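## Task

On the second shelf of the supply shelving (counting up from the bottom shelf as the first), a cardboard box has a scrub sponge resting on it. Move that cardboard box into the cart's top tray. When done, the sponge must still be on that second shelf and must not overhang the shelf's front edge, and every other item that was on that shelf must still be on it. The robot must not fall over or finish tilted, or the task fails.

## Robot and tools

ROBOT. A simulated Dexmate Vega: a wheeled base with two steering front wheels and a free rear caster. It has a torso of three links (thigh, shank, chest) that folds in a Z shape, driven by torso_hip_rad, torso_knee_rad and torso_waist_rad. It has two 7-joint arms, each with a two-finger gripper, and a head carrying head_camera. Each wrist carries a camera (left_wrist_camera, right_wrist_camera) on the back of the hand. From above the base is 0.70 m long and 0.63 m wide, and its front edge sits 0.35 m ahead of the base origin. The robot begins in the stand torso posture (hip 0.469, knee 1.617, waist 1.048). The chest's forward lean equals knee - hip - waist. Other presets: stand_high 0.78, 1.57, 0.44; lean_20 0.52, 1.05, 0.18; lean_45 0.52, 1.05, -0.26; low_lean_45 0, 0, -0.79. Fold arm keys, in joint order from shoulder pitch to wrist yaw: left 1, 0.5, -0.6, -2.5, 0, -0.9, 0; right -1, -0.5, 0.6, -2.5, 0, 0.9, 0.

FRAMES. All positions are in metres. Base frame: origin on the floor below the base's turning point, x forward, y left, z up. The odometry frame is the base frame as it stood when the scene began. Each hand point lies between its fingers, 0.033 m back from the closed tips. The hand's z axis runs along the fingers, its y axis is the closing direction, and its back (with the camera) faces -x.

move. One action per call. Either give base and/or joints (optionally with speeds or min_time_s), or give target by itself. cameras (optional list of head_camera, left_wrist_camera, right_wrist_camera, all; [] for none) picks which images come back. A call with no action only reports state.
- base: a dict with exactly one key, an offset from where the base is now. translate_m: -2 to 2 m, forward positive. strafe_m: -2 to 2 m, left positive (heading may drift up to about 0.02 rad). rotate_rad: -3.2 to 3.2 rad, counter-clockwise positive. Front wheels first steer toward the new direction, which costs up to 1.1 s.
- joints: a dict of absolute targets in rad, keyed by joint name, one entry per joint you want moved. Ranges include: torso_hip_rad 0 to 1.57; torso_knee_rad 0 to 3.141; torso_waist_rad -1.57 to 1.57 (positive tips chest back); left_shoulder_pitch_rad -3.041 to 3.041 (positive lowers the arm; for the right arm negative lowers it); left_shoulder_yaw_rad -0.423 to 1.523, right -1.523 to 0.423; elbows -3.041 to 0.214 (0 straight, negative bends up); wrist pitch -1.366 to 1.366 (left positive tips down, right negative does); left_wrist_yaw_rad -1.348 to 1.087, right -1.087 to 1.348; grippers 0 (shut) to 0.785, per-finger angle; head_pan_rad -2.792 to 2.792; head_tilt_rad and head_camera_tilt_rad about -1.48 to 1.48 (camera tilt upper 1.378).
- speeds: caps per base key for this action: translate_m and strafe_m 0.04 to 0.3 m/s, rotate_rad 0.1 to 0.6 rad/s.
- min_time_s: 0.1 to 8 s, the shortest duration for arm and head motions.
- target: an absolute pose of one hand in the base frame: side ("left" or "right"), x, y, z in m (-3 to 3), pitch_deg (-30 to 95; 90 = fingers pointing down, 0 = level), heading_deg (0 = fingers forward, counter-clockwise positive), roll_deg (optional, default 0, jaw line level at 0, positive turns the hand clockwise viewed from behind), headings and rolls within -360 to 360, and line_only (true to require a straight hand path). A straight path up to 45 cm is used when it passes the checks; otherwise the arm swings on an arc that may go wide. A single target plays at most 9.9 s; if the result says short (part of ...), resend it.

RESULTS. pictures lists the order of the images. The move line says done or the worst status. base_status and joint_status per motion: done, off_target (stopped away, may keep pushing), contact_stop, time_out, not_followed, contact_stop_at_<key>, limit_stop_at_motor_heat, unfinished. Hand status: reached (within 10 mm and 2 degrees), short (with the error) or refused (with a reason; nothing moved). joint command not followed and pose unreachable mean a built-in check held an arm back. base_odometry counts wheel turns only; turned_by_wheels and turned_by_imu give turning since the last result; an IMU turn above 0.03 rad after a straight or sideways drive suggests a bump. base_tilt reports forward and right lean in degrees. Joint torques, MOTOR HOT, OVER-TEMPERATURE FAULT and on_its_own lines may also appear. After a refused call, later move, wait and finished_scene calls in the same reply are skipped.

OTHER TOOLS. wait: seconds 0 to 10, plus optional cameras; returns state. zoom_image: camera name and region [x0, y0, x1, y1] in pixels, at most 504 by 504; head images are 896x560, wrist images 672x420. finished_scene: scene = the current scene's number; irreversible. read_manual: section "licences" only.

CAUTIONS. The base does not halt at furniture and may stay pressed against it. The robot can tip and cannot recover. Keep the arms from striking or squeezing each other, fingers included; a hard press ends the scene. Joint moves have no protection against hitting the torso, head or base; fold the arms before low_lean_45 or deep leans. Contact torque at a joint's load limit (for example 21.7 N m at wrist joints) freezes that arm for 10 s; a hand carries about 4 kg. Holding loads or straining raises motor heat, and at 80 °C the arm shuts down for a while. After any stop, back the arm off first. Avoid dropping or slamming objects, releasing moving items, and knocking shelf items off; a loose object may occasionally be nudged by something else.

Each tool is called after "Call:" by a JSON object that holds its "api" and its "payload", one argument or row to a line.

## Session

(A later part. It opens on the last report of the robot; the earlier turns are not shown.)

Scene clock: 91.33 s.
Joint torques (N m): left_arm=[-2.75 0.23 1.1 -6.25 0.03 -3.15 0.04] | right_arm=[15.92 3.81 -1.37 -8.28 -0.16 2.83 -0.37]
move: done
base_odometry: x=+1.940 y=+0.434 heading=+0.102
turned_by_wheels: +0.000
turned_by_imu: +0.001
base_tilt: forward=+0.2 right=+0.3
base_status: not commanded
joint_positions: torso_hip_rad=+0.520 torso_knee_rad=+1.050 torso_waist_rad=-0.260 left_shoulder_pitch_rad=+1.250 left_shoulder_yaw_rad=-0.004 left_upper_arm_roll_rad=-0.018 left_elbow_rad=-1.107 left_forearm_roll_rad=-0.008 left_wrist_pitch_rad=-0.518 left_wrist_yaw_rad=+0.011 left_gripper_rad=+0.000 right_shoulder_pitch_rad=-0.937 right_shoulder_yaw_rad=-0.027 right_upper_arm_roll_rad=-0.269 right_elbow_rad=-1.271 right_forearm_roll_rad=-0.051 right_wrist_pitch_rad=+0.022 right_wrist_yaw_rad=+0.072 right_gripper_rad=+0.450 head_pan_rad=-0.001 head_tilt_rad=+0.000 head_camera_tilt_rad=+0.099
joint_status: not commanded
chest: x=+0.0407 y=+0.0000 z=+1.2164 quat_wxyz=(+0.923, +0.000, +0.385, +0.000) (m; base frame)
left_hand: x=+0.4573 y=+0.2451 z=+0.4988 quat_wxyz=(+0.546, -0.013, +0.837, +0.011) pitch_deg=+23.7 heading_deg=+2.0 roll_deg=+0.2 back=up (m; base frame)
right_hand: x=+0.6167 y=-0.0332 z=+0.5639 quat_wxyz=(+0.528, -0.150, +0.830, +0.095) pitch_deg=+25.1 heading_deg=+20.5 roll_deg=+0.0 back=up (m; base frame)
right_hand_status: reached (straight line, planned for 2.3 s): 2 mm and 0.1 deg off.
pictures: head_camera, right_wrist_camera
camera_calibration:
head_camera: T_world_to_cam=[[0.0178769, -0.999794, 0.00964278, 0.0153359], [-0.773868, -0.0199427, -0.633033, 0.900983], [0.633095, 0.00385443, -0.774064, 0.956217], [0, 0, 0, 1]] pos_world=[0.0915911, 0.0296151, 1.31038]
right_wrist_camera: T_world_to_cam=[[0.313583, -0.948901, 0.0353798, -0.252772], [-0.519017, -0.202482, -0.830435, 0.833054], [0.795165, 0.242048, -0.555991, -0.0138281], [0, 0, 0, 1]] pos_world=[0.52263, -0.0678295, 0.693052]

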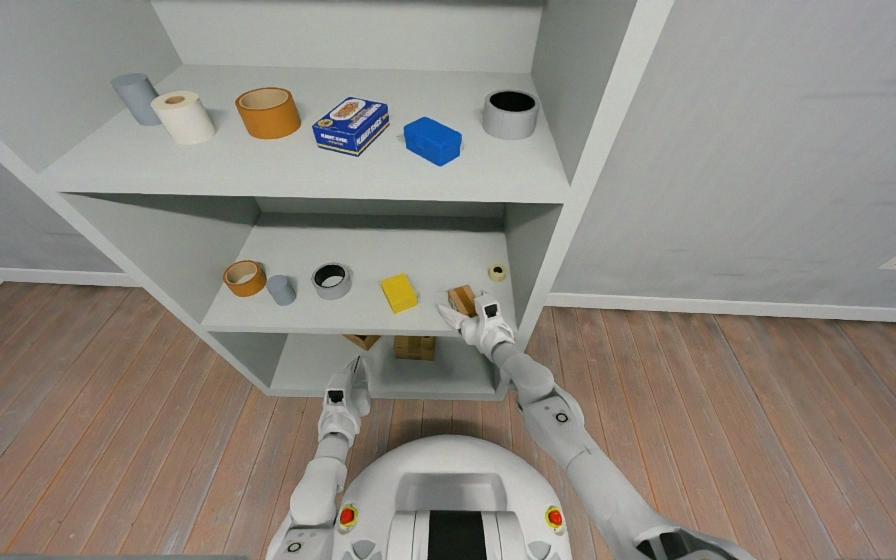

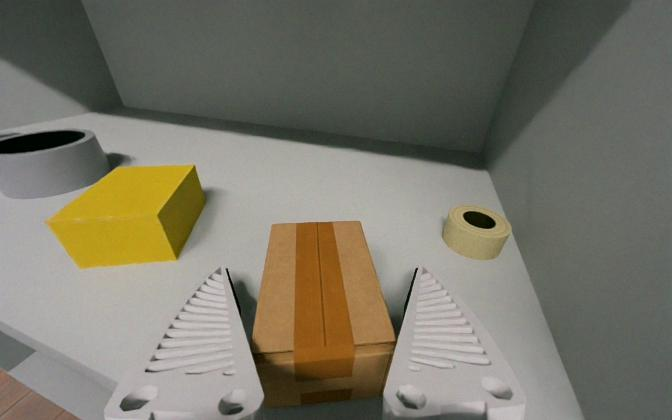

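Call:
{"api": "move", "payload": {
  "cameras": [],
  "joints": {"right_gripper_rad": 0.17}
}}

Call:
{"api": "move", "payload": {
  "cameras": ["right_wrist_camera", "head_camera"],
  "target": {"side": "right", "x": 0.612, "y": -0.0355, "z": 0.64, "pitch_deg": 25, "heading_deg": 20.5, "line_only": true}
}}

Scene clock: 92.67 s.
Joint torques (N m): left_arm=[-2.87 0.93 1.22 -5.95 -0.05 -3.02 0.01] | right_arm=[14.27 4.93 -1.29 -8.01 -0.14 3.79 -0.6]
move: done
base_odometry: x=+1.940 y=+0.434 heading=+0.102
turned_by_wheels: +0.000
turned_by_imu: +0.000
base_tilt: forward=+0.2 right=+0.3
base_status: not commanded
joint_positions: torso_hip_rad=+0.520 torso_knee_rad=+1.050 torso_waist_rad=-0.260 left_shoulder_pitch_rad=+1.250 left_shoulder_yaw_rad=-0.004 left_upper_arm_roll_rad=-0.018 left_elbow_rad=-1.107 left_forearm_roll_rad=-0.008 left_wrist_pitch_rad=-0.518 left_wrist_yaw_rad=+0.011 left_gripper_rad=+0.000 right_shoulder_pitch_rad=-0.934 right_shoulder_yaw_rad=-0.026 right_upper_arm_roll_rad=-0.269 right_elbow_rad=-1.266 right_forearm_roll_rad=-0.051 right_wrist_pitch_rad=+0.023 right_wrist_yaw_rad=+0.072 right_gripper_rad=+0.171 head_pan_rad=-0.001 head_tilt_rad=+0.000 head_camera_tilt_rad=+0.099
joint_status: all done
chest: x=+0.0407 y=+0.0000 z=+1.2164 quat_wxyz=(+0.923, +0.000, +0.385, +0.000) (m; base frame)
left_hand: x=+0.4573 y=+0.2451 z=+0.4988 quat_wxyz=(+0.546, -0.013, +0.837, +0.011) pitch_deg=+23.7 heading_deg=+2.0 roll_deg=+0.2 back=up (m; base frame)
right_hand: x=+0.6176 y=-0.0328 z=+0.5637 quat_wxyz=(+0.528, -0.150, +0.830, +0.096) pitch_deg=+25.0 heading_deg=+20.5 roll_deg=+0.0 back=up (m; base frame)
pictures: none
No camera images: "cameras" was empty.

Scene clock: 95.90 s.
Joint torques (N m): left_arm=[-2.89 -0.02 0.95 -6.39 -0.1 -3.41 0.01] | right_arm=[3.27 1.11 1.63 -13.92 -0.07 3.44 0.14]
move: done
base_odometry: x=+1.940 y=+0.434 heading=+0.102
turned_by_wheels: +0.000
turned_by_imu: +0.001
base_tilt: forward=+0.2 right=+0.3
base_status: not commanded
joint_positions: torso_hip_rad=+0.520 torso_knee_rad=+1.050 torso_waist_rad=-0.260 left_shoulder_pitch_rad=+1.250 left_shoulder_yaw_rad=-0.004 left_upper_arm_roll_rad=-0.018 left_elbow_rad=-1.107 left_forearm_roll_rad=-0.008 left_wrist_pitch_rad=-0.518 left_wrist_yaw_rad=+0.011 left_gripper_rad=+0.000 right_shoulder_pitch_rad=-1.062 right_shoulder_yaw_rad=-0.055 right_upper_arm_roll_rad=-0.259 right_elbow_rad=-1.699 right_forearm_roll_rad=-0.060 right_wrist_pitch_rad=-0.278 right_wrist_yaw_rad=+0.093 right_gripper_rad=+0.170 head_pan_rad=-0.001 head_tilt_rad=+0.000 head_camera_tilt_rad=+0.099
joint_status: not commanded
chest: x=+0.0407 y=+0.0000 z=+1.2164 quat_wxyz=(+0.923, +0.000, +0.385, +0.000) (m; base frame)
left_hand: x=+0.4573 y=+0.2451 z=+0.4988 quat_wxyz=(+0.546, -0.013, +0.837, +0.011) pitch_deg=+23.7 heading_deg=+2.0 roll_deg=+0.2 back=up (m; base frame)
right_hand: x=+0.6120 y=-0.0353 z=+0.6384 quat_wxyz=(+0.528, -0.150, +0.830, +0.096) pitch_deg=+25.1 heading_deg=+20.5 roll_deg=+0.0 back=up (m; base frame)
right_hand_status: reached (straight line, planned for 1.7 s): 2 mm and 0.1 deg off.
pictures: head_camera, right_wrist_camera
camera_calibration:
head_camera: T_world_to_cam=[[0.0178775, -0.999794, 0.00964054, 0.0153388], [-0.773907, -0.0199419, -0.632985, 0.900923], [0.633047, 0.0038553, -0.774104, 0.956274], [0, 0, 0, 1]] pos_world=[0.0915909, 0.0296151, 1.31038]
right_wrist_camera: T_world_to_cam=[[0.31415, -0.948714, 0.0353696, -0.256203], [-0.518877, -0.202777, -0.83045, 0.892059], [0.795032, 0.242533, -0.555969, 0.0319793], [0, 0, 0, 1]] pos_world=[0.517931, -0.0699301, 0.767652]

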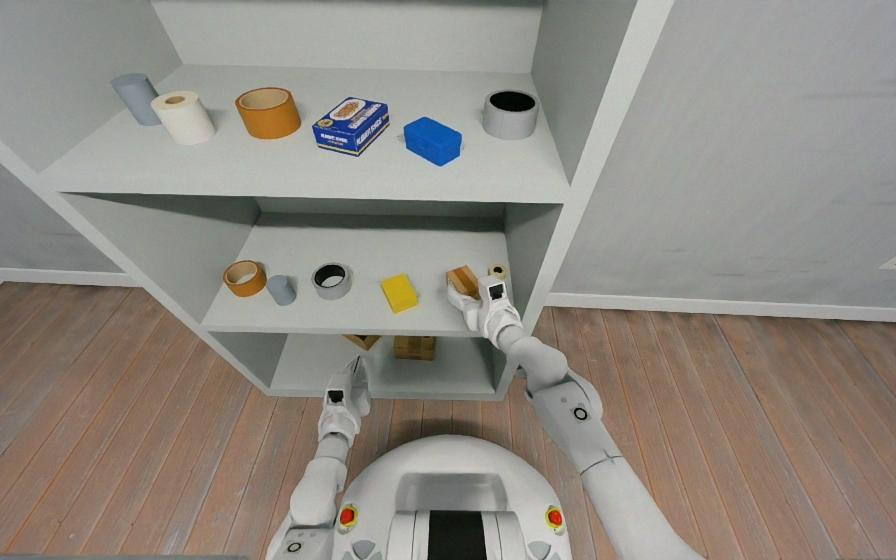

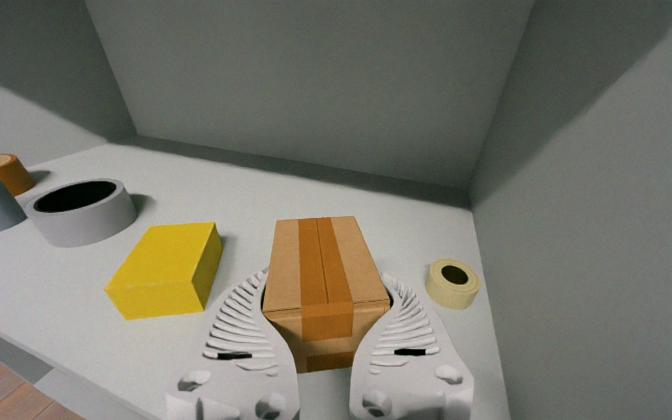

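Call:
{"api": "move", "payload": {
  "cameras": [],
  "target": {"side": "right", "x": 0.43, "y": -0.12, "z": 0.70, "pitch_deg": 25, "heading_deg": 15}
}}

Call:
{"api": "move", "payload": {
  "cameras": ["right_wrist_camera","head_camera"],
  "base": {"translate_m": -0.4}
}}

Call:
{"api": "move", "payload": {
  "cameras": ["right_wrist_camera","head_camera"],
  "base": {"rotate_rad": -2.42},
  "speeds": {"rotate_rad": 0.45},
  "joints": {"head_camera_tilt_rad": -0.4}
}}

Scene clock: 100.57 s.
Joint torques (N m): left_arm=[-2.78 0.05 0.92 -7.12 -0.06 -3.43 0.06] | right_arm=[-7.81 -2.56 2.91 -13.28 -0.1 4.07 -0.39]
move: done
base_odometry: x=+1.940 y=+0.434 heading=+0.102
turned_by_wheels: +0.000
turned_by_imu: +0.001
base_tilt: forward=+0.1 right=+0.3
base_status: not commanded
joint_positions: torso_hip_rad=+0.520 torso_knee_rad=+1.050 torso_waist_rad=-0.260 left_shoulder_pitch_rad=+1.250 left_shoulder_yaw_rad=-0.004 left_upper_arm_roll_rad=-0.018 left_elbow_rad=-1.107 left_forearm_roll_rad=-0.008 left_wrist_pitch_rad=-0.518 left_wrist_yaw_rad=+0.011 left_gripper_rad=+0.000 right_shoulder_pitch_rad=-1.712 right_shoulder_yaw_rad=-0.160 right_upper_arm_roll_rad=-0.133 right_elbow_rad=-2.261 right_forearm_roll_rad=-0.035 right_wrist_pitch_rad=-0.186 right_wrist_yaw_rad=+0.052 right_gripper_rad=+0.170 head_pan_rad=-0.001 head_tilt_rad=+0.000 head_camera_tilt_rad=+0.099
joint_status: not commanded
chest: x=+0.0407 y=+0.0000 z=+1.2164 quat_wxyz=(+0.923, +0.000, +0.385, +0.000) (m; base frame)
left_hand: x=+0.4573 y=+0.2451 z=+0.4988 quat_wxyz=(+0.546, -0.013, +0.837, +0.011) pitch_deg=+23.7 heading_deg=+2.0 roll_deg=+0.2 back=up (m; base frame)
right_hand: x=+0.4312 y=-0.1193 z=+0.6988 quat_wxyz=(+0.532, -0.110, +0.836, +0.070) pitch_deg=+25.1 heading_deg=+15.1 roll_deg=+0.0 back=up (m; base frame)
right_hand_status: reached (straight line, planned for 2.5 s): 2 mm and 0.1 deg off.
pictures: none
No camera images: "cameras" was empty.

Scene clock: 103.57 s.
Joint torques (N m): left_arm=[-3.25 -0.19 1.02 -5.99 -0.12 -3.18 0.07] | right_arm=[-6.78 -0.86 3.33 -14.33 0.3 3.35 -0.76]
move: done
base_odometry: x=+1.542 y=+0.395 heading=+0.101
turned_by_wheels: -0.001
turned_by_imu: +0.001
base_tilt: forward=+0.1 right=+0.3
base_status: done
joint_positions: torso_hip_rad=+0.520 torso_knee_rad=+1.050 torso_waist_rad=-0.260 left_shoulder_pitch_rad=+1.250 left_shoulder_yaw_rad=-0.004 left_upper_arm_roll_rad=-0.018 left_elbow_rad=-1.107 left_forearm_roll_rad=-0.008 left_wrist_pitch_rad=-0.518 left_wrist_yaw_rad=+0.011 left_gripper_rad=+0.000 right_shoulder_pitch_rad=-1.717 right_shoulder_yaw_rad=-0.160 right_upper_arm_roll_rad=-0.132 right_elbow_rad=-2.264 right_forearm_roll_rad=-0.035 right_wrist_pitch_rad=-0.184 right_wrist_yaw_rad=+0.051 right_gripper_rad=+0.170 head_pan_rad=-0.001 head_tilt_rad=+0.000 head_camera_tilt_rad=+0.099
joint_status: not commanded
chest: x=+0.0408 y=+0.0000 z=+1.2164 quat_wxyz=(+0.923, +0.000, +0.385, +0.000) (m; base frame)
left_hand: x=+0.4573 y=+0.2451 z=+0.4987 quat_wxyz=(+0.546, -0.013, +0.837, +0.011) pitch_deg=+23.8 heading_deg=+2.0 roll_deg=+0.2 back=up (m; base frame)
right_hand: x=+0.4298 y=-0.1199 z=+0.6995 quat_wxyz=(+0.532, -0.110, +0.836, +0.070) pitch_deg=+25.1 heading_deg=+15.0 roll_deg=+0.0 back=up (m; base frame)
pictures: head_camera, right_wrist_camera
camera_calibration:
head_camera: T_world_to_cam=[[0.0178785, -0.999794, 0.00964138, 0.0153368], [-0.773907, -0.0199433, -0.632985, 0.900937], [0.633047, 0.00385532, -0.774104, 0.956133], [0, 0, 0, 1]] pos_world=[0.0916909, 0.0296151, 1.31028]
right_wrist_camera: T_world_to_cam=[[0.221811, -0.974452, 0.0352456, -0.244678], [-0.536039, -0.152051, -0.830387, 0.844476], [0.814532, 0.165296, -0.556071, 0.213617], [0, 0, 0, 1]] pos_world=[0.332946, -0.145333, 0.828652]

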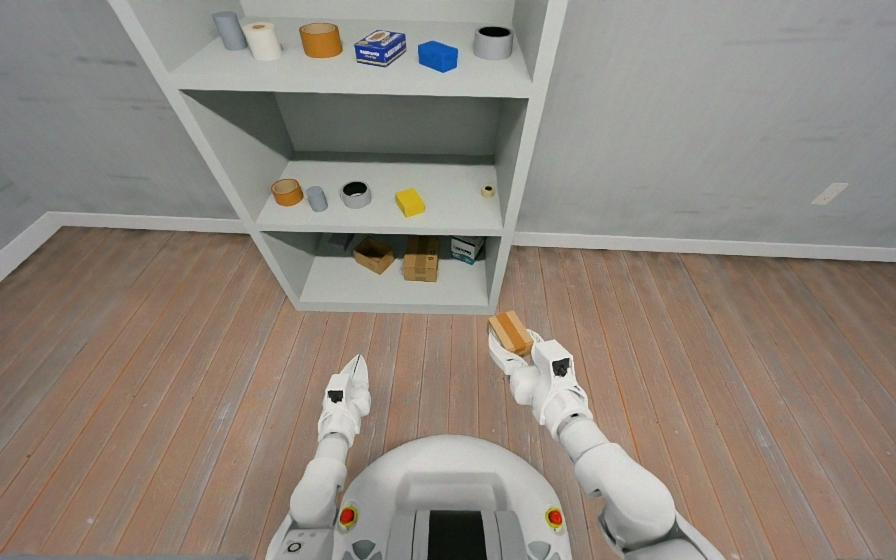

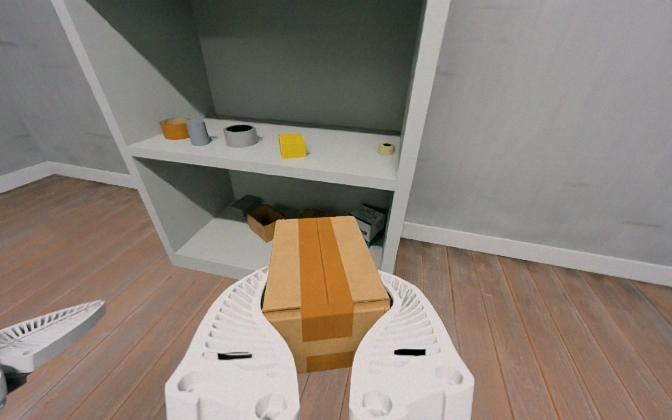

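Scene clock: 110.27 s.
Joint torques (N m): left_arm=[-1.82 -0.11 0.76 -6.34 -0.15 -3.25 -0.01] | right_arm=[-6.57 -1.19 2.12 -13.49 0.22 4.21 -0.23]
move: done
base_odometry: x=+1.541 y=+0.395 heading=-2.317
turned_by_wheels: -2.418
turned_by_imu: -2.351
base_tilt: forward=+0.1 right=+0.4
base_status: done
joint_positions: torso_hip_rad=+0.520 torso_knee_rad=+1.050 torso_waist_rad=-0.260 left_shoulder_pitch_rad=+1.250 left_shoulder_yaw_rad=-0.004 left_upper_arm_roll_rad=-0.018 left_elbow_rad=-1.107 left_forearm_roll_rad=-0.008 left_wrist_pitch_rad=-0.518 left_wrist_yaw_rad=+0.011 left_gripper_rad=+0.000 right_shoulder_pitch_rad=-1.717 right_shoulder_yaw_rad=-0.160 right_upper_arm_roll_rad=-0.132 right_elbow_rad=-2.264 right_forearm_roll_rad=-0.035 right_wrist_pitch_rad=-0.184 right_wrist_yaw_rad=+0.051 right_gripper_rad=+0.170 head_pan_rad=-0.001 head_tilt_rad=+0.000 head_camera_tilt_rad=-0.399
joint_status: all done
chest: x=+0.0408 y=+0.0000 z=+1.2164 quat_wxyz=(+0.923, +0.000, +0.385, +0.000) (m; base frame)
left_hand: x=+0.4573 y=+0.2451 z=+0.4987 quat_wxyz=(+0.546, -0.013, +0.837, +0.011) pitch_deg=+23.8 heading_deg=+2.0 roll_deg=+0.2 back=up (m; base frame)
right_hand: x=+0.4298 y=-0.1199 z=+0.6995 quat_wxyz=(+0.532, -0.110, +0.836, +0.070) pitch_deg=+25.1 heading_deg=+15.0 roll_deg=+0.0 back=up (m; base frame)
pictures: head_camera, right_wrist_camera
camera_calibration:
head_camera: T_world_to_cam=[[0.0112093, -0.999788, 0.0172918, 0.00550472], [-0.377106, -0.0202427, -0.925949, 1.27241], [0.926102, 0.00385839, -0.377253, 0.426655], [0, 0, 0, 1]] pos_world=[0.0846456, 0.0296143, 1.33905]
right_wrist_camera: T_world_to_cam=[[0.221731, -0.974469, 0.0352986, -0.244675], [-0.536052, -0.152052, -0.830379, 0.844419], [0.814545, 0.165199, -0.55608, 0.213688], [0, 0, 0, 1]] pos_world=[0.332846, -0.145333, 0.828652]

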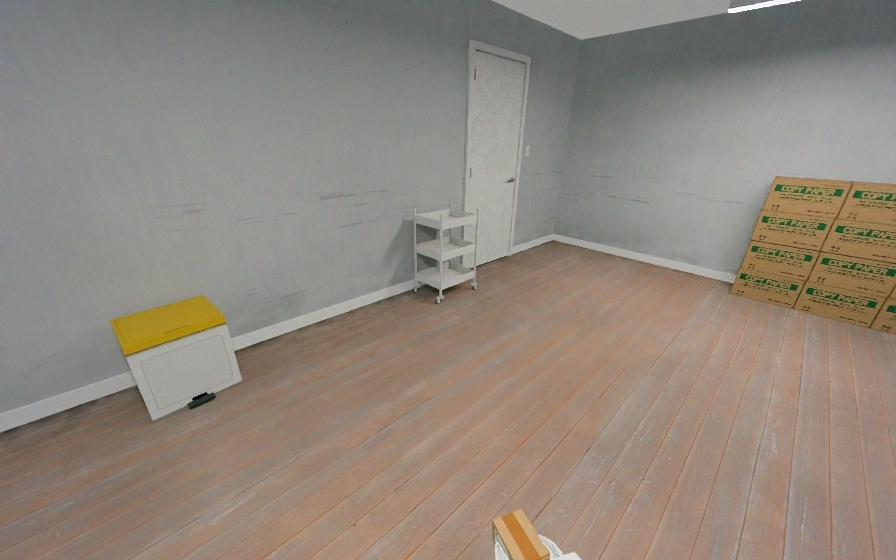

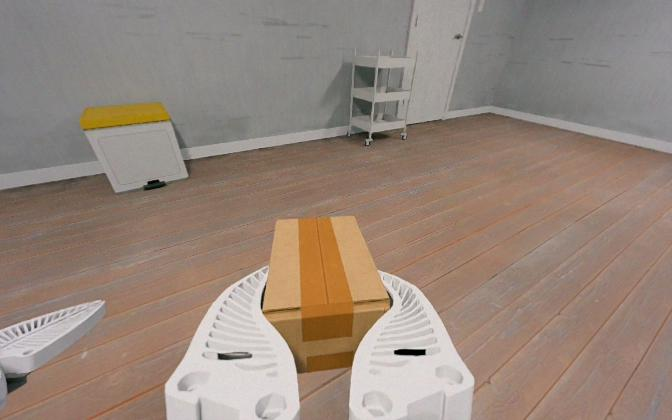

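Call:
{"api": "move", "payload": {
  "cameras": [],
  "base": {"rotate_rad": -0.30}
}}

Call:
{"api": "move", "payload": {
  "cameras": [],
  "base": {"translate_m": 2.0}
}}

Call:
{"api": "move", "payload": {
  "cameras": ["head_camera"],
  "base": {"rotate_rad": 1.08},
  "joints": {"head_camera_tilt_rad": -0.15}
}}

Call:
{"api": "zoom_image", "payload": {
  "camera": "head_camera",
  "region": [400, 100, 650, 350]
}}

Scene clock: 112.97 s.
Joint torques (N m): left_arm=[-3.54 0.53 1.13 -6.8 -0.15 -3.56 0.2] | right_arm=[-7.17 -1.42 1.06 -14.34 -0.03 3.45 -0.4]
move: done
base_odometry: x=+1.541 y=+0.395 heading=-2.616
turned_by_wheels: -0.299
turned_by_imu: -0.291
base_tilt: forward=+0.1 right=+0.3
base_status: done
joint_positions: torso_hip_rad=+0.520 torso_knee_rad=+1.050 torso_waist_rad=-0.260 left_shoulder_pitch_rad=+1.250 left_shoulder_yaw_rad=-0.004 left_upper_arm_roll_rad=-0.018 left_elbow_rad=-1.107 left_forearm_roll_rad=-0.008 left_wrist_pitch_rad=-0.518 left_wrist_yaw_rad=+0.011 left_gripper_rad=+0.000 right_shoulder_pitch_rad=-1.717 right_shoulder_yaw_rad=-0.160 right_upper_arm_roll_rad=-0.132 right_elbow_rad=-2.264 right_forearm_roll_rad=-0.035 right_wrist_pitch_rad=-0.184 right_wrist_yaw_rad=+0.051 right_gripper_rad=+0.170 head_pan_rad=-0.001 head_tilt_rad=+0.000 head_camera_tilt_rad=-0.399
joint_status: not commanded
chest: x=+0.0408 y=+0.0000 z=+1.2164 quat_wxyz=(+0.923, +0.000, +0.385, +0.000) (m; base frame)
left_hand: x=+0.4573 y=+0.2451 z=+0.4987 quat_wxyz=(+0.546, -0.013, +0.837, +0.011) pitch_deg=+23.8 heading_deg=+2.0 roll_deg=+0.2 back=up (m; base frame)
right_hand: x=+0.4298 y=-0.1199 z=+0.6995 quat_wxyz=(+0.532, -0.110, +0.836, +0.070) pitch_deg=+25.1 heading_deg=+15.0 roll_deg=+0.0 back=up (m; base frame)
pictures: none
No camera images: "cameras" was empty.

Scene clock: 121.83 s.
Joint torques (N m): left_arm=[-2.57 0.36 0.77 -5.67 0.04 -3.6 0.04] | right_arm=[-7.62 -2.51 1.69 -13.74 0.04 4.34 -0.29]
move: done
base_odometry: x=-0.192 y=-0.603 heading=-2.617
turned_by_wheels: -0.001
turned_by_imu: -0.009
base_tilt: forward=+0.1 right=+0.3
base_status: done
joint_positions: torso_hip_rad=+0.520 torso_knee_rad=+1.050 torso_waist_rad=-0.260 left_shoulder_pitch_rad=+1.250 left_shoulder_yaw_rad=-0.004 left_upper_arm_roll_rad=-0.018 left_elbow_rad=-1.107 left_forearm_roll_rad=-0.008 left_wrist_pitch_rad=-0.518 left_wrist_yaw_rad=+0.011 left_gripper_rad=+0.000 right_shoulder_pitch_rad=-1.717 right_shoulder_yaw_rad=-0.160 right_upper_arm_roll_rad=-0.132 right_elbow_rad=-2.264 right_forearm_roll_rad=-0.035 right_wrist_pitch_rad=-0.184 right_wrist_yaw_rad=+0.051 right_gripper_rad=+0.170 head_pan_rad=-0.001 head_tilt_rad=+0.000 head_camera_tilt_rad=-0.399
joint_status: not commanded
chest: x=+0.0408 y=+0.0000 z=+1.2163 quat_wxyz=(+0.923, +0.000, +0.385, +0.000) (m; base frame)
left_hand: x=+0.4573 y=+0.2451 z=+0.4987 quat_wxyz=(+0.546, -0.013, +0.837, +0.011) pitch_deg=+23.8 heading_deg=+2.0 roll_deg=+0.2 back=up (m; base frame)
right_hand: x=+0.4298 y=-0.1199 z=+0.6994 quat_wxyz=(+0.532, -0.110, +0.836, +0.070) pitch_deg=+25.1 heading_deg=+15.0 roll_deg=+0.0 back=up (m; base frame)
pictures: none
No camera images: "cameras" was empty.

Scene clock: 125.23 s.
Joint torques (N m): left_arm=[-1.29 0.63 0.98 -7.15 -0.04 -3.7 0.03] | right_arm=[-4.73 -1.07 2.45 -13.67 0.32 3.03 -0.21]
move: done
base_odometry: x=-0.193 y=-0.604 heading=-1.538
turned_by_wheels: +1.079
turned_by_imu: +1.050
base_tilt: forward=+0.1 right=+0.3
base_status: done
joint_positions: torso_hip_rad=+0.520 torso_knee_rad=+1.050 torso_waist_rad=-0.260 left_shoulder_pitch_rad=+1.250 left_shoulder_yaw_rad=-0.004 left_upper_arm_roll_rad=-0.018 left_elbow_rad=-1.107 left_forearm_roll_rad=-0.008 left_wrist_pitch_rad=-0.518 left_wrist_yaw_rad=+0.011 left_gripper_rad=+0.000 right_shoulder_pitch_rad=-1.717 right_shoulder_yaw_rad=-0.160 right_upper_arm_roll_rad=-0.132 right_elbow_rad=-2.264 right_forearm_roll_rad=-0.035 right_wrist_pitch_rad=-0.184 right_wrist_yaw_rad=+0.051 right_gripper_rad=+0.170 head_pan_rad=-0.001 head_tilt_rad=+0.000 head_camera_tilt_rad=-0.151
joint_status: all done
chest: x=+0.0408 y=+0.0000 z=+1.2163 quat_wxyz=(+0.923, +0.000, +0.385, +0.000) (m; base frame)
left_hand: x=+0.4573 y=+0.2451 z=+0.4987 quat_wxyz=(+0.546, -0.013, +0.837, +0.011) pitch_deg=+23.8 heading_deg=+2.0 roll_deg=+0.2 back=up (m; base frame)
right_hand: x=+0.4298 y=-0.1199 z=+0.6994 quat_wxyz=(+0.532, -0.110, +0.836, +0.070) pitch_deg=+25.1 heading_deg=+15.0 roll_deg=+0.0 back=up (m; base frame)
pictures: head_camera
camera_calibration:
head_camera: T_world_to_cam=[[0.0150579, -0.99979, 0.0139234, 0.00980191], [-0.593287, -0.0201426, -0.804739, 1.12041], [0.80485, 0.00385708, -0.593465, 0.713825], [0, 0, 0, 1]] pos_world=[0.0900566, 0.0296146, 1.32513]

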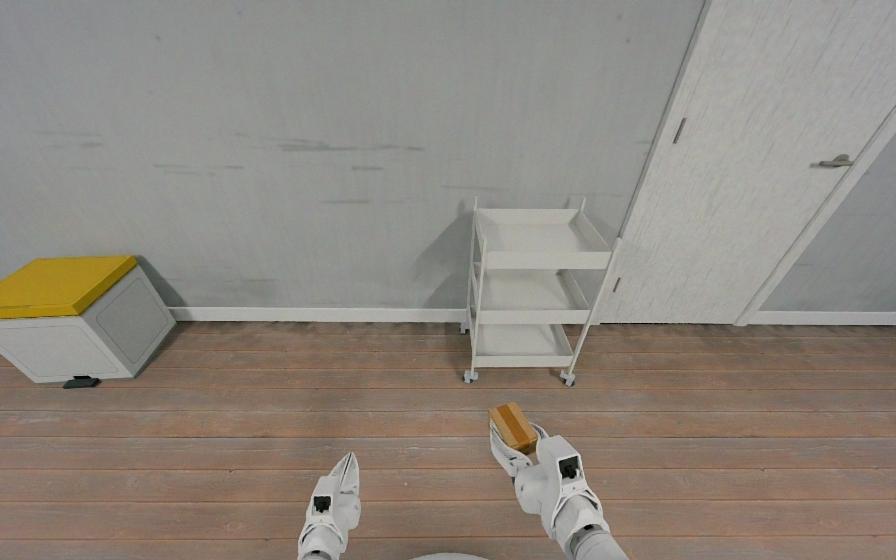

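Scaled by 2.016 from the camera's 896x560 image, which has a finer 960x600 frame.

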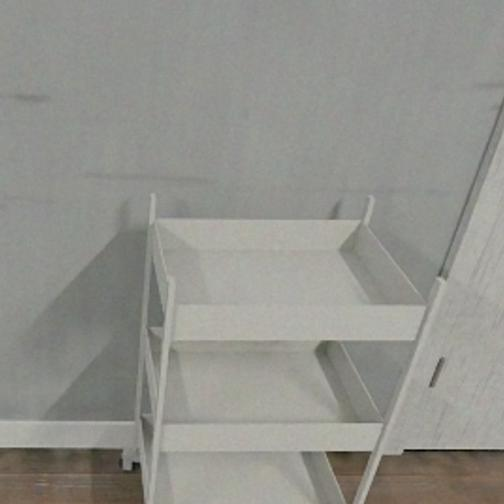

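Call:
{"api": "move", "payload": {
  "cameras": [],
  "target": {"side": "right", "x": 0.43, "y": -0.24, "z": 0.88, "pitch_deg": 25, "heading_deg": 5}
}}

Call:
{"api": "move", "payload": {
  "cameras": ["head_camera","right_wrist_camera"],
  "base": {"translate_m": 0.55},
  "speeds": {"translate_m": 0.2},
  "joints": {"head_camera_tilt_rad": 0.0}
}}

Call:
{"api": "zoom_image", "payload": {
  "camera": "head_camera",
  "region": [400, 200, 700, 450]
}}

Scene clock: 132.07 s.
Joint torques (N m): left_arm=[-1.94 0.38 1.28 -6.46 -0.03 -2.97 0.2] | right_arm=[-3.69 0.24 7.11 -9.52 -1.14 2.33 -0.27]
move: done
base_odometry: x=-0.193 y=-0.604 heading=-1.538
turned_by_wheels: +0.000
turned_by_imu: +0.002
base_tilt: forward=+0.1 right=+0.3
base_status: not commanded
joint_positions: torso_hip_rad=+0.520 torso_knee_rad=+1.050 torso_waist_rad=-0.260 left_shoulder_pitch_rad=+1.250 left_shoulder_yaw_rad=-0.004 left_upper_arm_roll_rad=-0.018 left_elbow_rad=-1.107 left_forearm_roll_rad=-0.008 left_wrist_pitch_rad=-0.518 left_wrist_yaw_rad=+0.011 left_gripper_rad=+0.000 right_shoulder_pitch_rad=-2.784 right_shoulder_yaw_rad=-1.337 right_upper_arm_roll_rad=+0.894 right_elbow_rad=-2.671 right_forearm_roll_rad=+0.926 right_wrist_pitch_rad=+0.253 right_wrist_yaw_rad=-0.889 right_gripper_rad=+0.170 head_pan_rad=-0.001 head_tilt_rad=+0.000 head_camera_tilt_rad=-0.151
joint_status: not commanded
chest: x=+0.0408 y=+0.0000 z=+1.2163 quat_wxyz=(+0.923, +0.000, +0.385, +0.000) (m; base frame)
left_hand: x=+0.4573 y=+0.2451 z=+0.4987 quat_wxyz=(+0.546, -0.013, +0.837, +0.011) pitch_deg=+23.8 heading_deg=+2.0 roll_deg=+0.2 back=up (m; base frame)
right_hand: x=+0.4300 y=-0.2420 z=+0.8795 quat_wxyz=(+0.537, -0.038, +0.842, +0.021) pitch_deg=+24.9 heading_deg=+4.9 roll_deg=-0.3 back=up (m; base frame)
right_hand_status: reached (checked arc [the straight line was blocked; over the whole arc the hand travels 0.43 m to end 0.22 m from its start, up to 0.14 m off the straight line; right_shoulder_yaw_rad turns most, 1.18 rad; on the way or at its end the hand turns up to 18 deg from its attitude at the start], planned for 4.0 s): 2 mm and 0.3 deg off.
pictures: none
No camera images: "cameras" was empty.

Scene clock: 136.30 s.
Joint torques (N m): left_arm=[-2.35 1.1 1.07 -5.71 -0.01 -4.09 0] | right_arm=[-4.47 1.89 7.17 -8.45 -1.66 3.79 -0.64]
move: done
base_odometry: x=-0.175 y=-1.154 heading=-1.537
turned_by_wheels: +0.001
turned_by_imu: +0.000
base_tilt: forward=+0.2 right=+0.3
base_status: done
joint_positions: torso_hip_rad=+0.520 torso_knee_rad=+1.050 torso_waist_rad=-0.260 left_shoulder_pitch_rad=+1.250 left_shoulder_yaw_rad=-0.004 left_upper_arm_roll_rad=-0.018 left_elbow_rad=-1.107 left_forearm_roll_rad=-0.008 left_wrist_pitch_rad=-0.518 left_wrist_yaw_rad=+0.011 left_gripper_rad=+0.000 right_shoulder_pitch_rad=-2.788 right_shoulder_yaw_rad=-1.343 right_upper_arm_roll_rad=+0.898 right_elbow_rad=-2.673 right_forearm_roll_rad=+0.930 right_wrist_pitch_rad=+0.255 right_wrist_yaw_rad=-0.893 right_gripper_rad=+0.170 head_pan_rad=-0.001 head_tilt_rad=+0.000 head_camera_tilt_rad=-0.001
joint_status: all done
chest: x=+0.0408 y=+0.0000 z=+1.2163 quat_wxyz=(+0.923, +0.000, +0.385, +0.000) (m; base frame)
left_hand: x=+0.4573 y=+0.2451 z=+0.4987 quat_wxyz=(+0.546, -0.013, +0.837, +0.011) pitch_deg=+23.8 heading_deg=+2.0 roll_deg=+0.2 back=up (m; base frame)
right_hand: x=+0.4299 y=-0.2402 z=+0.8796 quat_wxyz=(+0.536, -0.037, +0.843, +0.023) pitch_deg=+25.0 heading_deg=+5.0 roll_deg=+0.0 back=up (m; base frame)
pictures: head_camera, right_wrist_camera
camera_calibration:
head_camera: T_world_to_cam=[[0.0168992, -0.999792, 0.0114477, 0.0129933], [-0.706892, -0.020044, -0.707037, 0.995968], [0.707119, 0.00385605, -0.707084, 0.86591], [0, 0, 0, 1]] pos_world=[0.0915213, 0.0296148, 1.31631]
right_wrist_camera: T_world_to_cam=[[0.0487408, -0.998166, 0.0359013, -0.300177], [-0.554105, -0.0569279, -0.830498, 1.00644], [0.831018, 0.020586, -0.555864, 0.291674], [0, 0, 0, 1]] pos_world=[0.329917, -0.248336, 1.00875]

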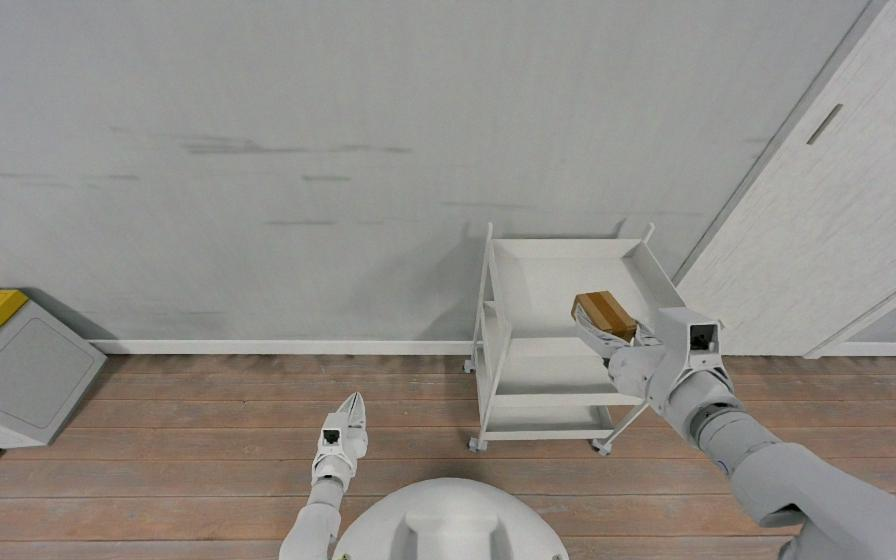

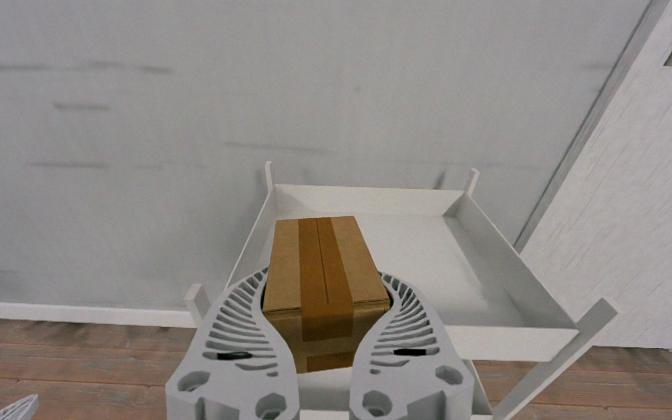

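Scaled by 1.680 from the camera's 896x560 image, which has a finer 960x600 frame.

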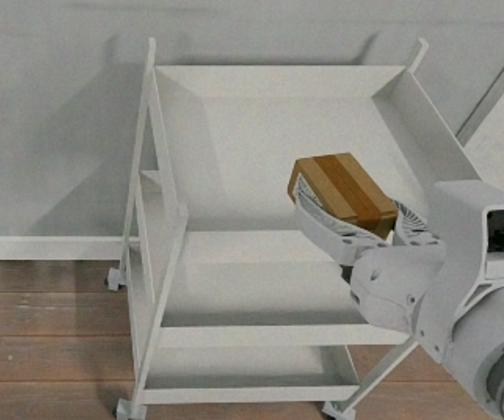

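Call:
{"api": "move", "payload": {
  "cameras": ["head_camera","right_wrist_camera"],
  "target": {"side": "right", "x": 0.715, "y": -0.30, "z": 0.85, "pitch_deg": 25, "heading_deg": 3, "line_only": true}
}}

Scene clock: 147.10 s.
Joint torques (N m): left_arm=[-2.87 0.87 1.26 -6.41 -0.02 -3.43 0.05] | right_arm=[19.48 -4.95 6.78 -4.39 -1.24 3.01 0.26]
move: done
base_odometry: x=-0.175 y=-1.154 heading=-1.537
turned_by_wheels: +0.000
turned_by_imu: +0.003
base_tilt: forward=+0.1 right=+0.3
base_status: not commanded
joint_positions: torso_hip_rad=+0.520 torso_knee_rad=+1.050 torso_waist_rad=-0.260 left_shoulder_pitch_rad=+1.250 left_shoulder_yaw_rad=-0.004 left_upper_arm_roll_rad=-0.018 left_elbow_rad=-1.107 left_forearm_roll_rad=-0.008 left_wrist_pitch_rad=-0.518 left_wrist_yaw_rad=+0.011 left_gripper_rad=+0.000 right_shoulder_pitch_rad=-0.692 right_shoulder_yaw_rad=-1.189 right_upper_arm_roll_rad=-0.403 right_elbow_rad=-2.064 right_forearm_roll_rad=+1.326 right_wrist_pitch_rad=-0.299 right_wrist_yaw_rad=-0.581 right_gripper_rad=+0.170 head_pan_rad=-0.001 head_tilt_rad=+0.000 head_camera_tilt_rad=-0.001
joint_status: not commanded
chest: x=+0.0408 y=+0.0000 z=+1.2163 quat_wxyz=(+0.923, +0.000, +0.385, +0.000) (m; base frame)
left_hand: x=+0.4573 y=+0.2451 z=+0.4987 quat_wxyz=(+0.546, -0.013, +0.837, +0.011) pitch_deg=+23.8 heading_deg=+2.0 roll_deg=+0.2 back=up (m; base frame)
right_hand: x=+0.7136 y=-0.3002 z=+0.8497 quat_wxyz=(+0.537, -0.022, +0.843, +0.014) pitch_deg=+25.0 heading_deg=+3.0 roll_deg=+0.0 back=up (m; base frame)
right_hand_status: reached (straight line, planned for 7.3 s): 1 mm and 0.0 deg off.
pictures: head_camera, right_wrist_camera
camera_calibration:
head_camera: T_world_to_cam=[[0.0168992, -0.999792, 0.0114477, 0.0129933], [-0.706892, -0.020044, -0.707037, 0.995968], [0.707119, 0.00385605, -0.707084, 0.86591], [0, 0, 0, 1]] pos_world=[0.0915213, 0.0296148, 1.31631]
right_wrist_camera: T_world_to_cam=[[0.0137805, -0.999265, 0.035784, -0.34815], [-0.555565, -0.0374068, -0.830632, 1.14244], [0.831359, -0.00843379, -0.555671, 0.0313968], [0, 0, 0, 1]] pos_world=[0.613395, -0.304894, 0.978852]

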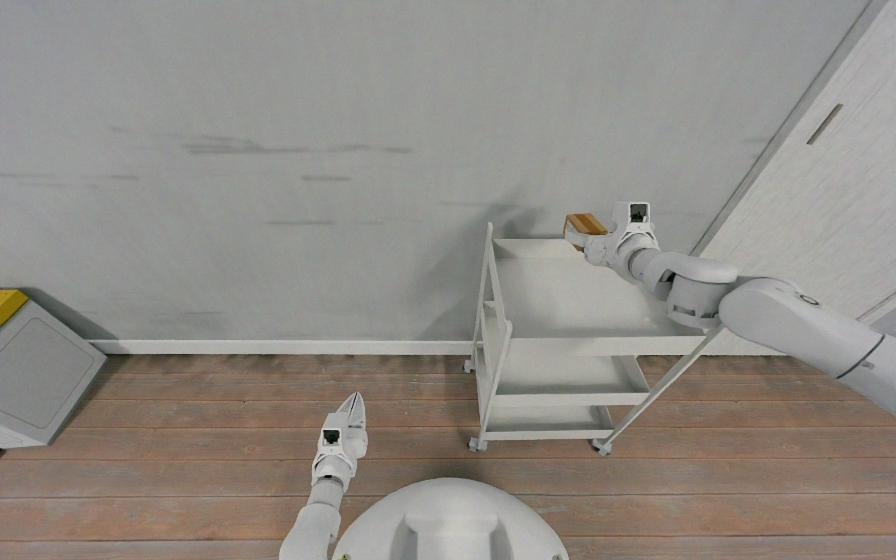

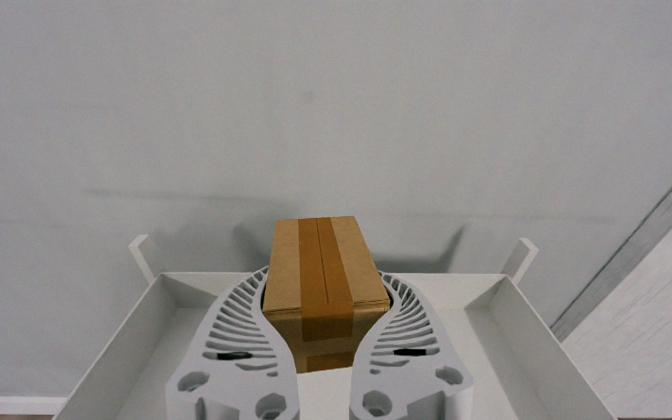

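Call:
{"api": "move", "payload": {
  "cameras": [],
  "base": {"translate_m": -0.42}
}}

Call:
{"api": "move", "payload": {
  "cameras": ["head_camera","right_wrist_camera"],
  "joints": {"right_shoulder_pitch_rad": -0.79, "right_shoulder_yaw_rad": -0.03, "right_upper_arm_roll_rad": 0.1, "right_elbow_rad": -2.2, "right_forearm_roll_rad": 0, "right_wrist_pitch_rad": -1.06, "right_wrist_yaw_rad": 0},
  "min_time_s": 5
}}

Scene clock: 152.00 s.
Joint torques (N m): left_arm=[-1.08 0.52 1.51 -6.73 -0.04 -3.75 -0.02] | right_arm=[18.96 -5.26 6.83 -2.42 -1 3.53 0.28]
move: done
base_odometry: x=-0.189 y=-0.734 heading=-1.536
turned_by_wheels: +0.001
turned_by_imu: +0.005
base_tilt: forward=+0.1 right=+0.3
base_status: done
joint_positions: torso_hip_rad=+0.520 torso_knee_rad=+1.050 torso_waist_rad=-0.260 left_shoulder_pitch_rad=+1.250 left_shoulder_yaw_rad=-0.004 left_upper_arm_roll_rad=-0.018 left_elbow_rad=-1.107 left_forearm_roll_rad=-0.008 left_wrist_pitch_rad=-0.518 left_wrist_yaw_rad=+0.011 left_gripper_rad=+0.000 right_shoulder_pitch_rad=-0.687 right_shoulder_yaw_rad=-1.185 right_upper_arm_roll_rad=-0.405 right_elbow_rad=-2.060 right_forearm_roll_rad=+1.325 right_wrist_pitch_rad=-0.302 right_wrist_yaw_rad=-0.579 right_gripper_rad=+0.170 head_pan_rad=-0.001 head_tilt_rad=+0.000 head_camera_tilt_rad=-0.001
joint_status: not commanded
chest: x=+0.0408 y=+0.0000 z=+1.2163 quat_wxyz=(+0.923, +0.000, +0.385, +0.000) (m; base frame)
left_hand: x=+0.4573 y=+0.2451 z=+0.4986 quat_wxyz=(+0.546, -0.013, +0.837, +0.011) pitch_deg=+23.8 heading_deg=+2.0 roll_deg=+0.2 back=up (m; base frame)
right_hand: x=+0.7147 y=-0.2999 z=+0.8496 quat_wxyz=(+0.537, -0.022, +0.843, +0.014) pitch_deg=+25.1 heading_deg=+3.0 roll_deg=+0.0 back=up (m; base frame)
pictures: none
No camera images: "cameras" was empty.

Scene clock: 158.47 s.
Joint torques (N m): left_arm=[-2.45 1.27 0.8 -6.47 -0.12 -2.84 0.11] | right_arm=[7.28 -0.74 3.58 -13.39 -0.18 4.14 -0.08]
move: done
base_odometry: x=-0.189 y=-0.734 heading=-1.536
turned_by_wheels: +0.000
turned_by_imu: +0.002
base_tilt: forward=+0.2 right=+0.3
base_status: not commanded
joint_positions: torso_hip_rad=+0.520 torso_knee_rad=+1.050 torso_waist_rad=-0.260 left_shoulder_pitch_rad=+1.250 left_shoulder_yaw_rad=-0.004 left_upper_arm_roll_rad=-0.018 left_elbow_rad=-1.107 left_forearm_roll_rad=-0.008 left_wrist_pitch_rad=-0.518 left_wrist_yaw_rad=+0.011 left_gripper_rad=+0.000 right_shoulder_pitch_rad=-0.789 right_shoulder_yaw_rad=-0.035 right_upper_arm_roll_rad=+0.097 right_elbow_rad=-2.199 right_forearm_roll_rad=+0.005 right_wrist_pitch_rad=-1.057 right_wrist_yaw_rad=-0.003 right_gripper_rad=+0.170 head_pan_rad=-0.001 head_tilt_rad=+0.000 head_camera_tilt_rad=-0.001
joint_status: all done
chest: x=+0.0408 y=+0.0000 z=+1.2163 quat_wxyz=(+0.923, +0.000, +0.385, +0.000) (m; base frame)
left_hand: x=+0.4573 y=+0.2451 z=+0.4986 quat_wxyz=(+0.546, -0.013, +0.837, +0.011) pitch_deg=+23.8 heading_deg=+2.0 roll_deg=+0.2 back=up (m; base frame)
right_hand: x=+0.7126 y=-0.3053 z=+0.8506 quat_wxyz=(+0.537, +0.032, +0.842, -0.040) pitch_deg=+24.9 heading_deg=-6.4 roll_deg=-2.0 back=up (m; base frame)
pictures: head_camera, right_wrist_camera
camera_calibration:
head_camera: T_world_to_cam=[[0.0169, -0.999792, 0.0114454, 0.0129963], [-0.706942, -0.0200432, -0.706988, 0.995908], [0.70707, 0.00385685, -0.707133, 0.86598], [0, 0, 0, 1]] pos_world=[0.091521, 0.0296148, 1.31631]
right_wrist_camera: T_world_to_cam=[[-0.134069, -0.988656, 0.0677037, -0.271818], [-0.555568, 0.0184137, -0.831267, 1.16007], [0.820591, -0.149061, -0.551735, -0.00592614], [0, 0, 0, 1]] pos_world=[0.612921, -0.290979, 0.979465]

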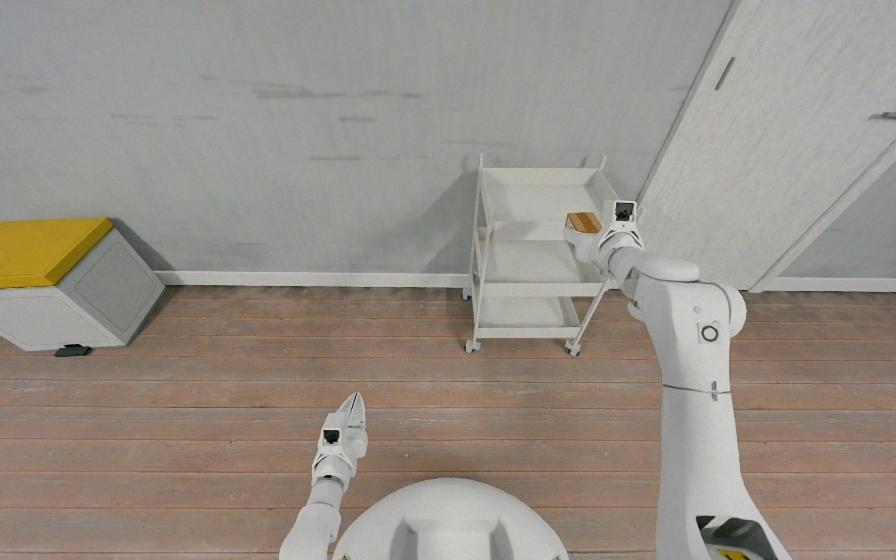

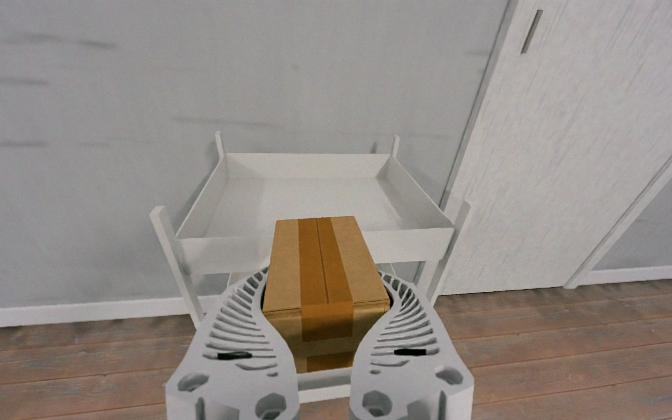

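Call:
{"api": "move", "payload": {
  "cameras": [],
  "base": {"translate_m": 0.42},
  "speeds": {"translate_m": 0.2}
}}

Call:
{"api": "move", "payload": {
  "cameras": ["head_camera","right_wrist_camera"],
  "target": {"side": "right", "x": 0.715, "y": -0.295, "z": 0.72, "pitch_deg": 25, "heading_deg": -6, "line_only": true}
}}

Call:
{"api": "zoom_image", "payload": {
  "camera": "head_camera",
  "region": [460, 200, 760, 400]
}}

Scene clock: 162.13 s.
Joint torques (N m): left_arm=[-1.14 0.24 0.93 -6.31 -0.06 -3.15 0.17] | right_arm=[7.56 -1.69 3.28 -13.41 -0.15 3.48 0.55]
move: done
base_odometry: x=-0.175 y=-1.154 heading=-1.535
turned_by_wheels: +0.001
turned_by_imu: -0.001
base_tilt: forward=+0.1 right=+0.3
base_status: done
joint_positions: torso_hip_rad=+0.520 torso_knee_rad=+1.050 torso_waist_rad=-0.260 left_shoulder_pitch_rad=+1.250 left_shoulder_yaw_rad=-0.004 left_upper_arm_roll_rad=-0.018 left_elbow_rad=-1.107 left_forearm_roll_rad=-0.008 left_wrist_pitch_rad=-0.518 left_wrist_yaw_rad=+0.011 left_gripper_rad=+0.000 right_shoulder_pitch_rad=-0.790 right_shoulder_yaw_rad=-0.030 right_upper_arm_roll_rad=+0.100 right_elbow_rad=-2.199 right_forearm_roll_rad=+0.000 right_wrist_pitch_rad=-1.060 right_wrist_yaw_rad=+0.000 right_gripper_rad=+0.170 head_pan_rad=-0.001 head_tilt_rad=+0.000 head_camera_tilt_rad=-0.001
joint_status: not commanded
chest: x=+0.0409 y=+0.0000 z=+1.2163 quat_wxyz=(+0.923, +0.000, +0.385, +0.000) (m; base frame)
left_hand: x=+0.4573 y=+0.2451 z=+0.4986 quat_wxyz=(+0.546, -0.013, +0.837, +0.011) pitch_deg=+23.8 heading_deg=+2.0 roll_deg=+0.2 back=up (m; base frame)
right_hand: x=+0.7116 y=-0.3063 z=+0.8490 quat_wxyz=(+0.535, +0.034, +0.843, -0.040) pitch_deg=+25.1 heading_deg=-6.5 roll_deg=-2.0 back=up (m; base frame)
pictures: none
No camera images: "cameras" was empty.

Scene clock: 165.50 s.
Joint torques (N m): left_arm=[-1.73 0.66 0.97 -6.93 -0.02 -3.47 0.32] | right_arm=[6.96 0.35 -1.42 -9.25 0.2 3.42 -0.01]
move: done
base_odometry: x=-0.175 y=-1.154 heading=-1.535
turned_by_wheels: +0.000
turned_by_imu: +0.001
base_tilt: forward=+0.2 right=+0.3
base_status: not commanded
joint_positions: torso_hip_rad=+0.520 torso_knee_rad=+1.050 torso_waist_rad=-0.260 left_shoulder_pitch_rad=+1.250 left_shoulder_yaw_rad=-0.004 left_upper_arm_roll_rad=-0.018 left_elbow_rad=-1.107 left_forearm_roll_rad=-0.008 left_wrist_pitch_rad=-0.518 left_wrist_yaw_rad=+0.011 left_gripper_rad=+0.000 right_shoulder_pitch_rad=-0.875 right_shoulder_yaw_rad=+0.011 right_upper_arm_roll_rad=+0.092 right_elbow_rad=-1.816 right_forearm_roll_rad=+0.004 right_wrist_pitch_rad=-0.587 right_wrist_yaw_rad=-0.014 right_gripper_rad=+0.170 head_pan_rad=-0.001 head_tilt_rad=+0.000 head_camera_tilt_rad=-0.001
joint_status: not commanded
chest: x=+0.0409 y=+0.0000 z=+1.2163 quat_wxyz=(+0.923, +0.000, +0.385, +0.000) (m; base frame)
left_hand: x=+0.4573 y=+0.2451 z=+0.4986 quat_wxyz=(+0.546, -0.013, +0.837, +0.011) pitch_deg=+23.8 heading_deg=+2.0 roll_deg=+0.2 back=up (m; base frame)
right_hand: x=+0.7151 y=-0.2954 z=+0.7213 quat_wxyz=(+0.536, +0.044, +0.842, -0.028) pitch_deg=+25.0 heading_deg=-6.0 roll_deg=+0.0 back=up (m; base frame)
right_hand_status: reached (straight line, planned for 1.8 s): 1 mm and 0.0 deg off.
pictures: head_camera, right_wrist_camera
camera_calibration:
head_camera: T_world_to_cam=[[0.0168995, -0.999792, 0.011444, 0.0129965], [-0.706992, -0.0200422, -0.706937, 0.995916], [0.707019, 0.00385604, -0.707184, 0.86598], [0, 0, 0, 1]] pos_world=[0.0916207, 0.0296148, 1.31631]
right_wrist_camera: T_world_to_cam=[[-0.142479, -0.989143, 0.0359947, -0.22414], [-0.554622, 0.049663, -0.830619, 1.06184], [0.819814, -0.138309, -0.555676, -0.0712728], [0, 0, 0, 1]] pos_world=[0.615417, -0.284299, 0.850452]

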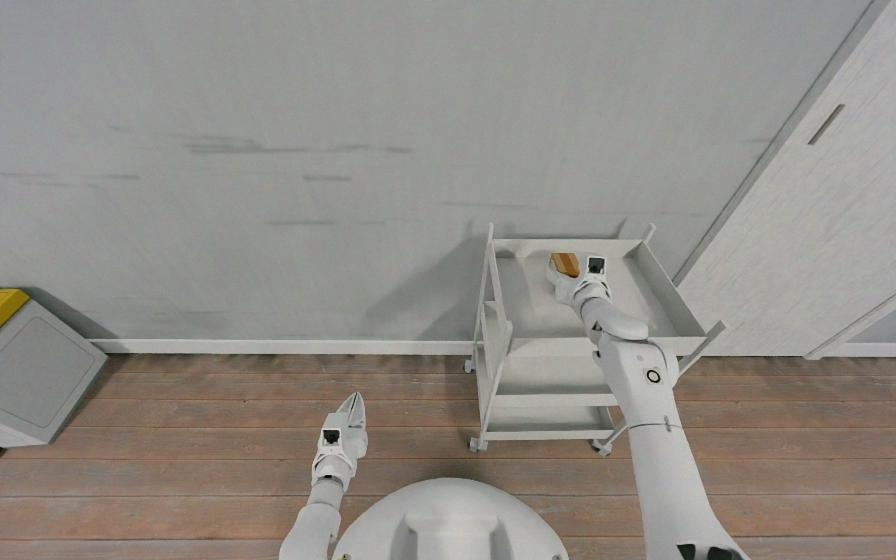

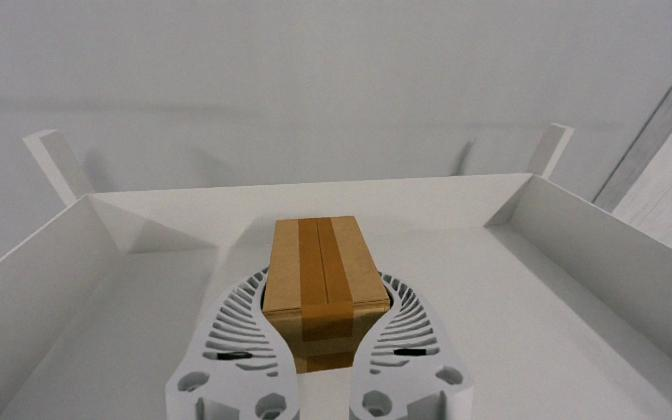

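Scaled by 1.680 from the camera's 896x560 image, which has a finer 960x600 frame.

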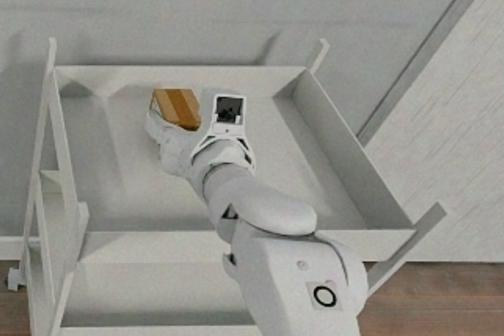

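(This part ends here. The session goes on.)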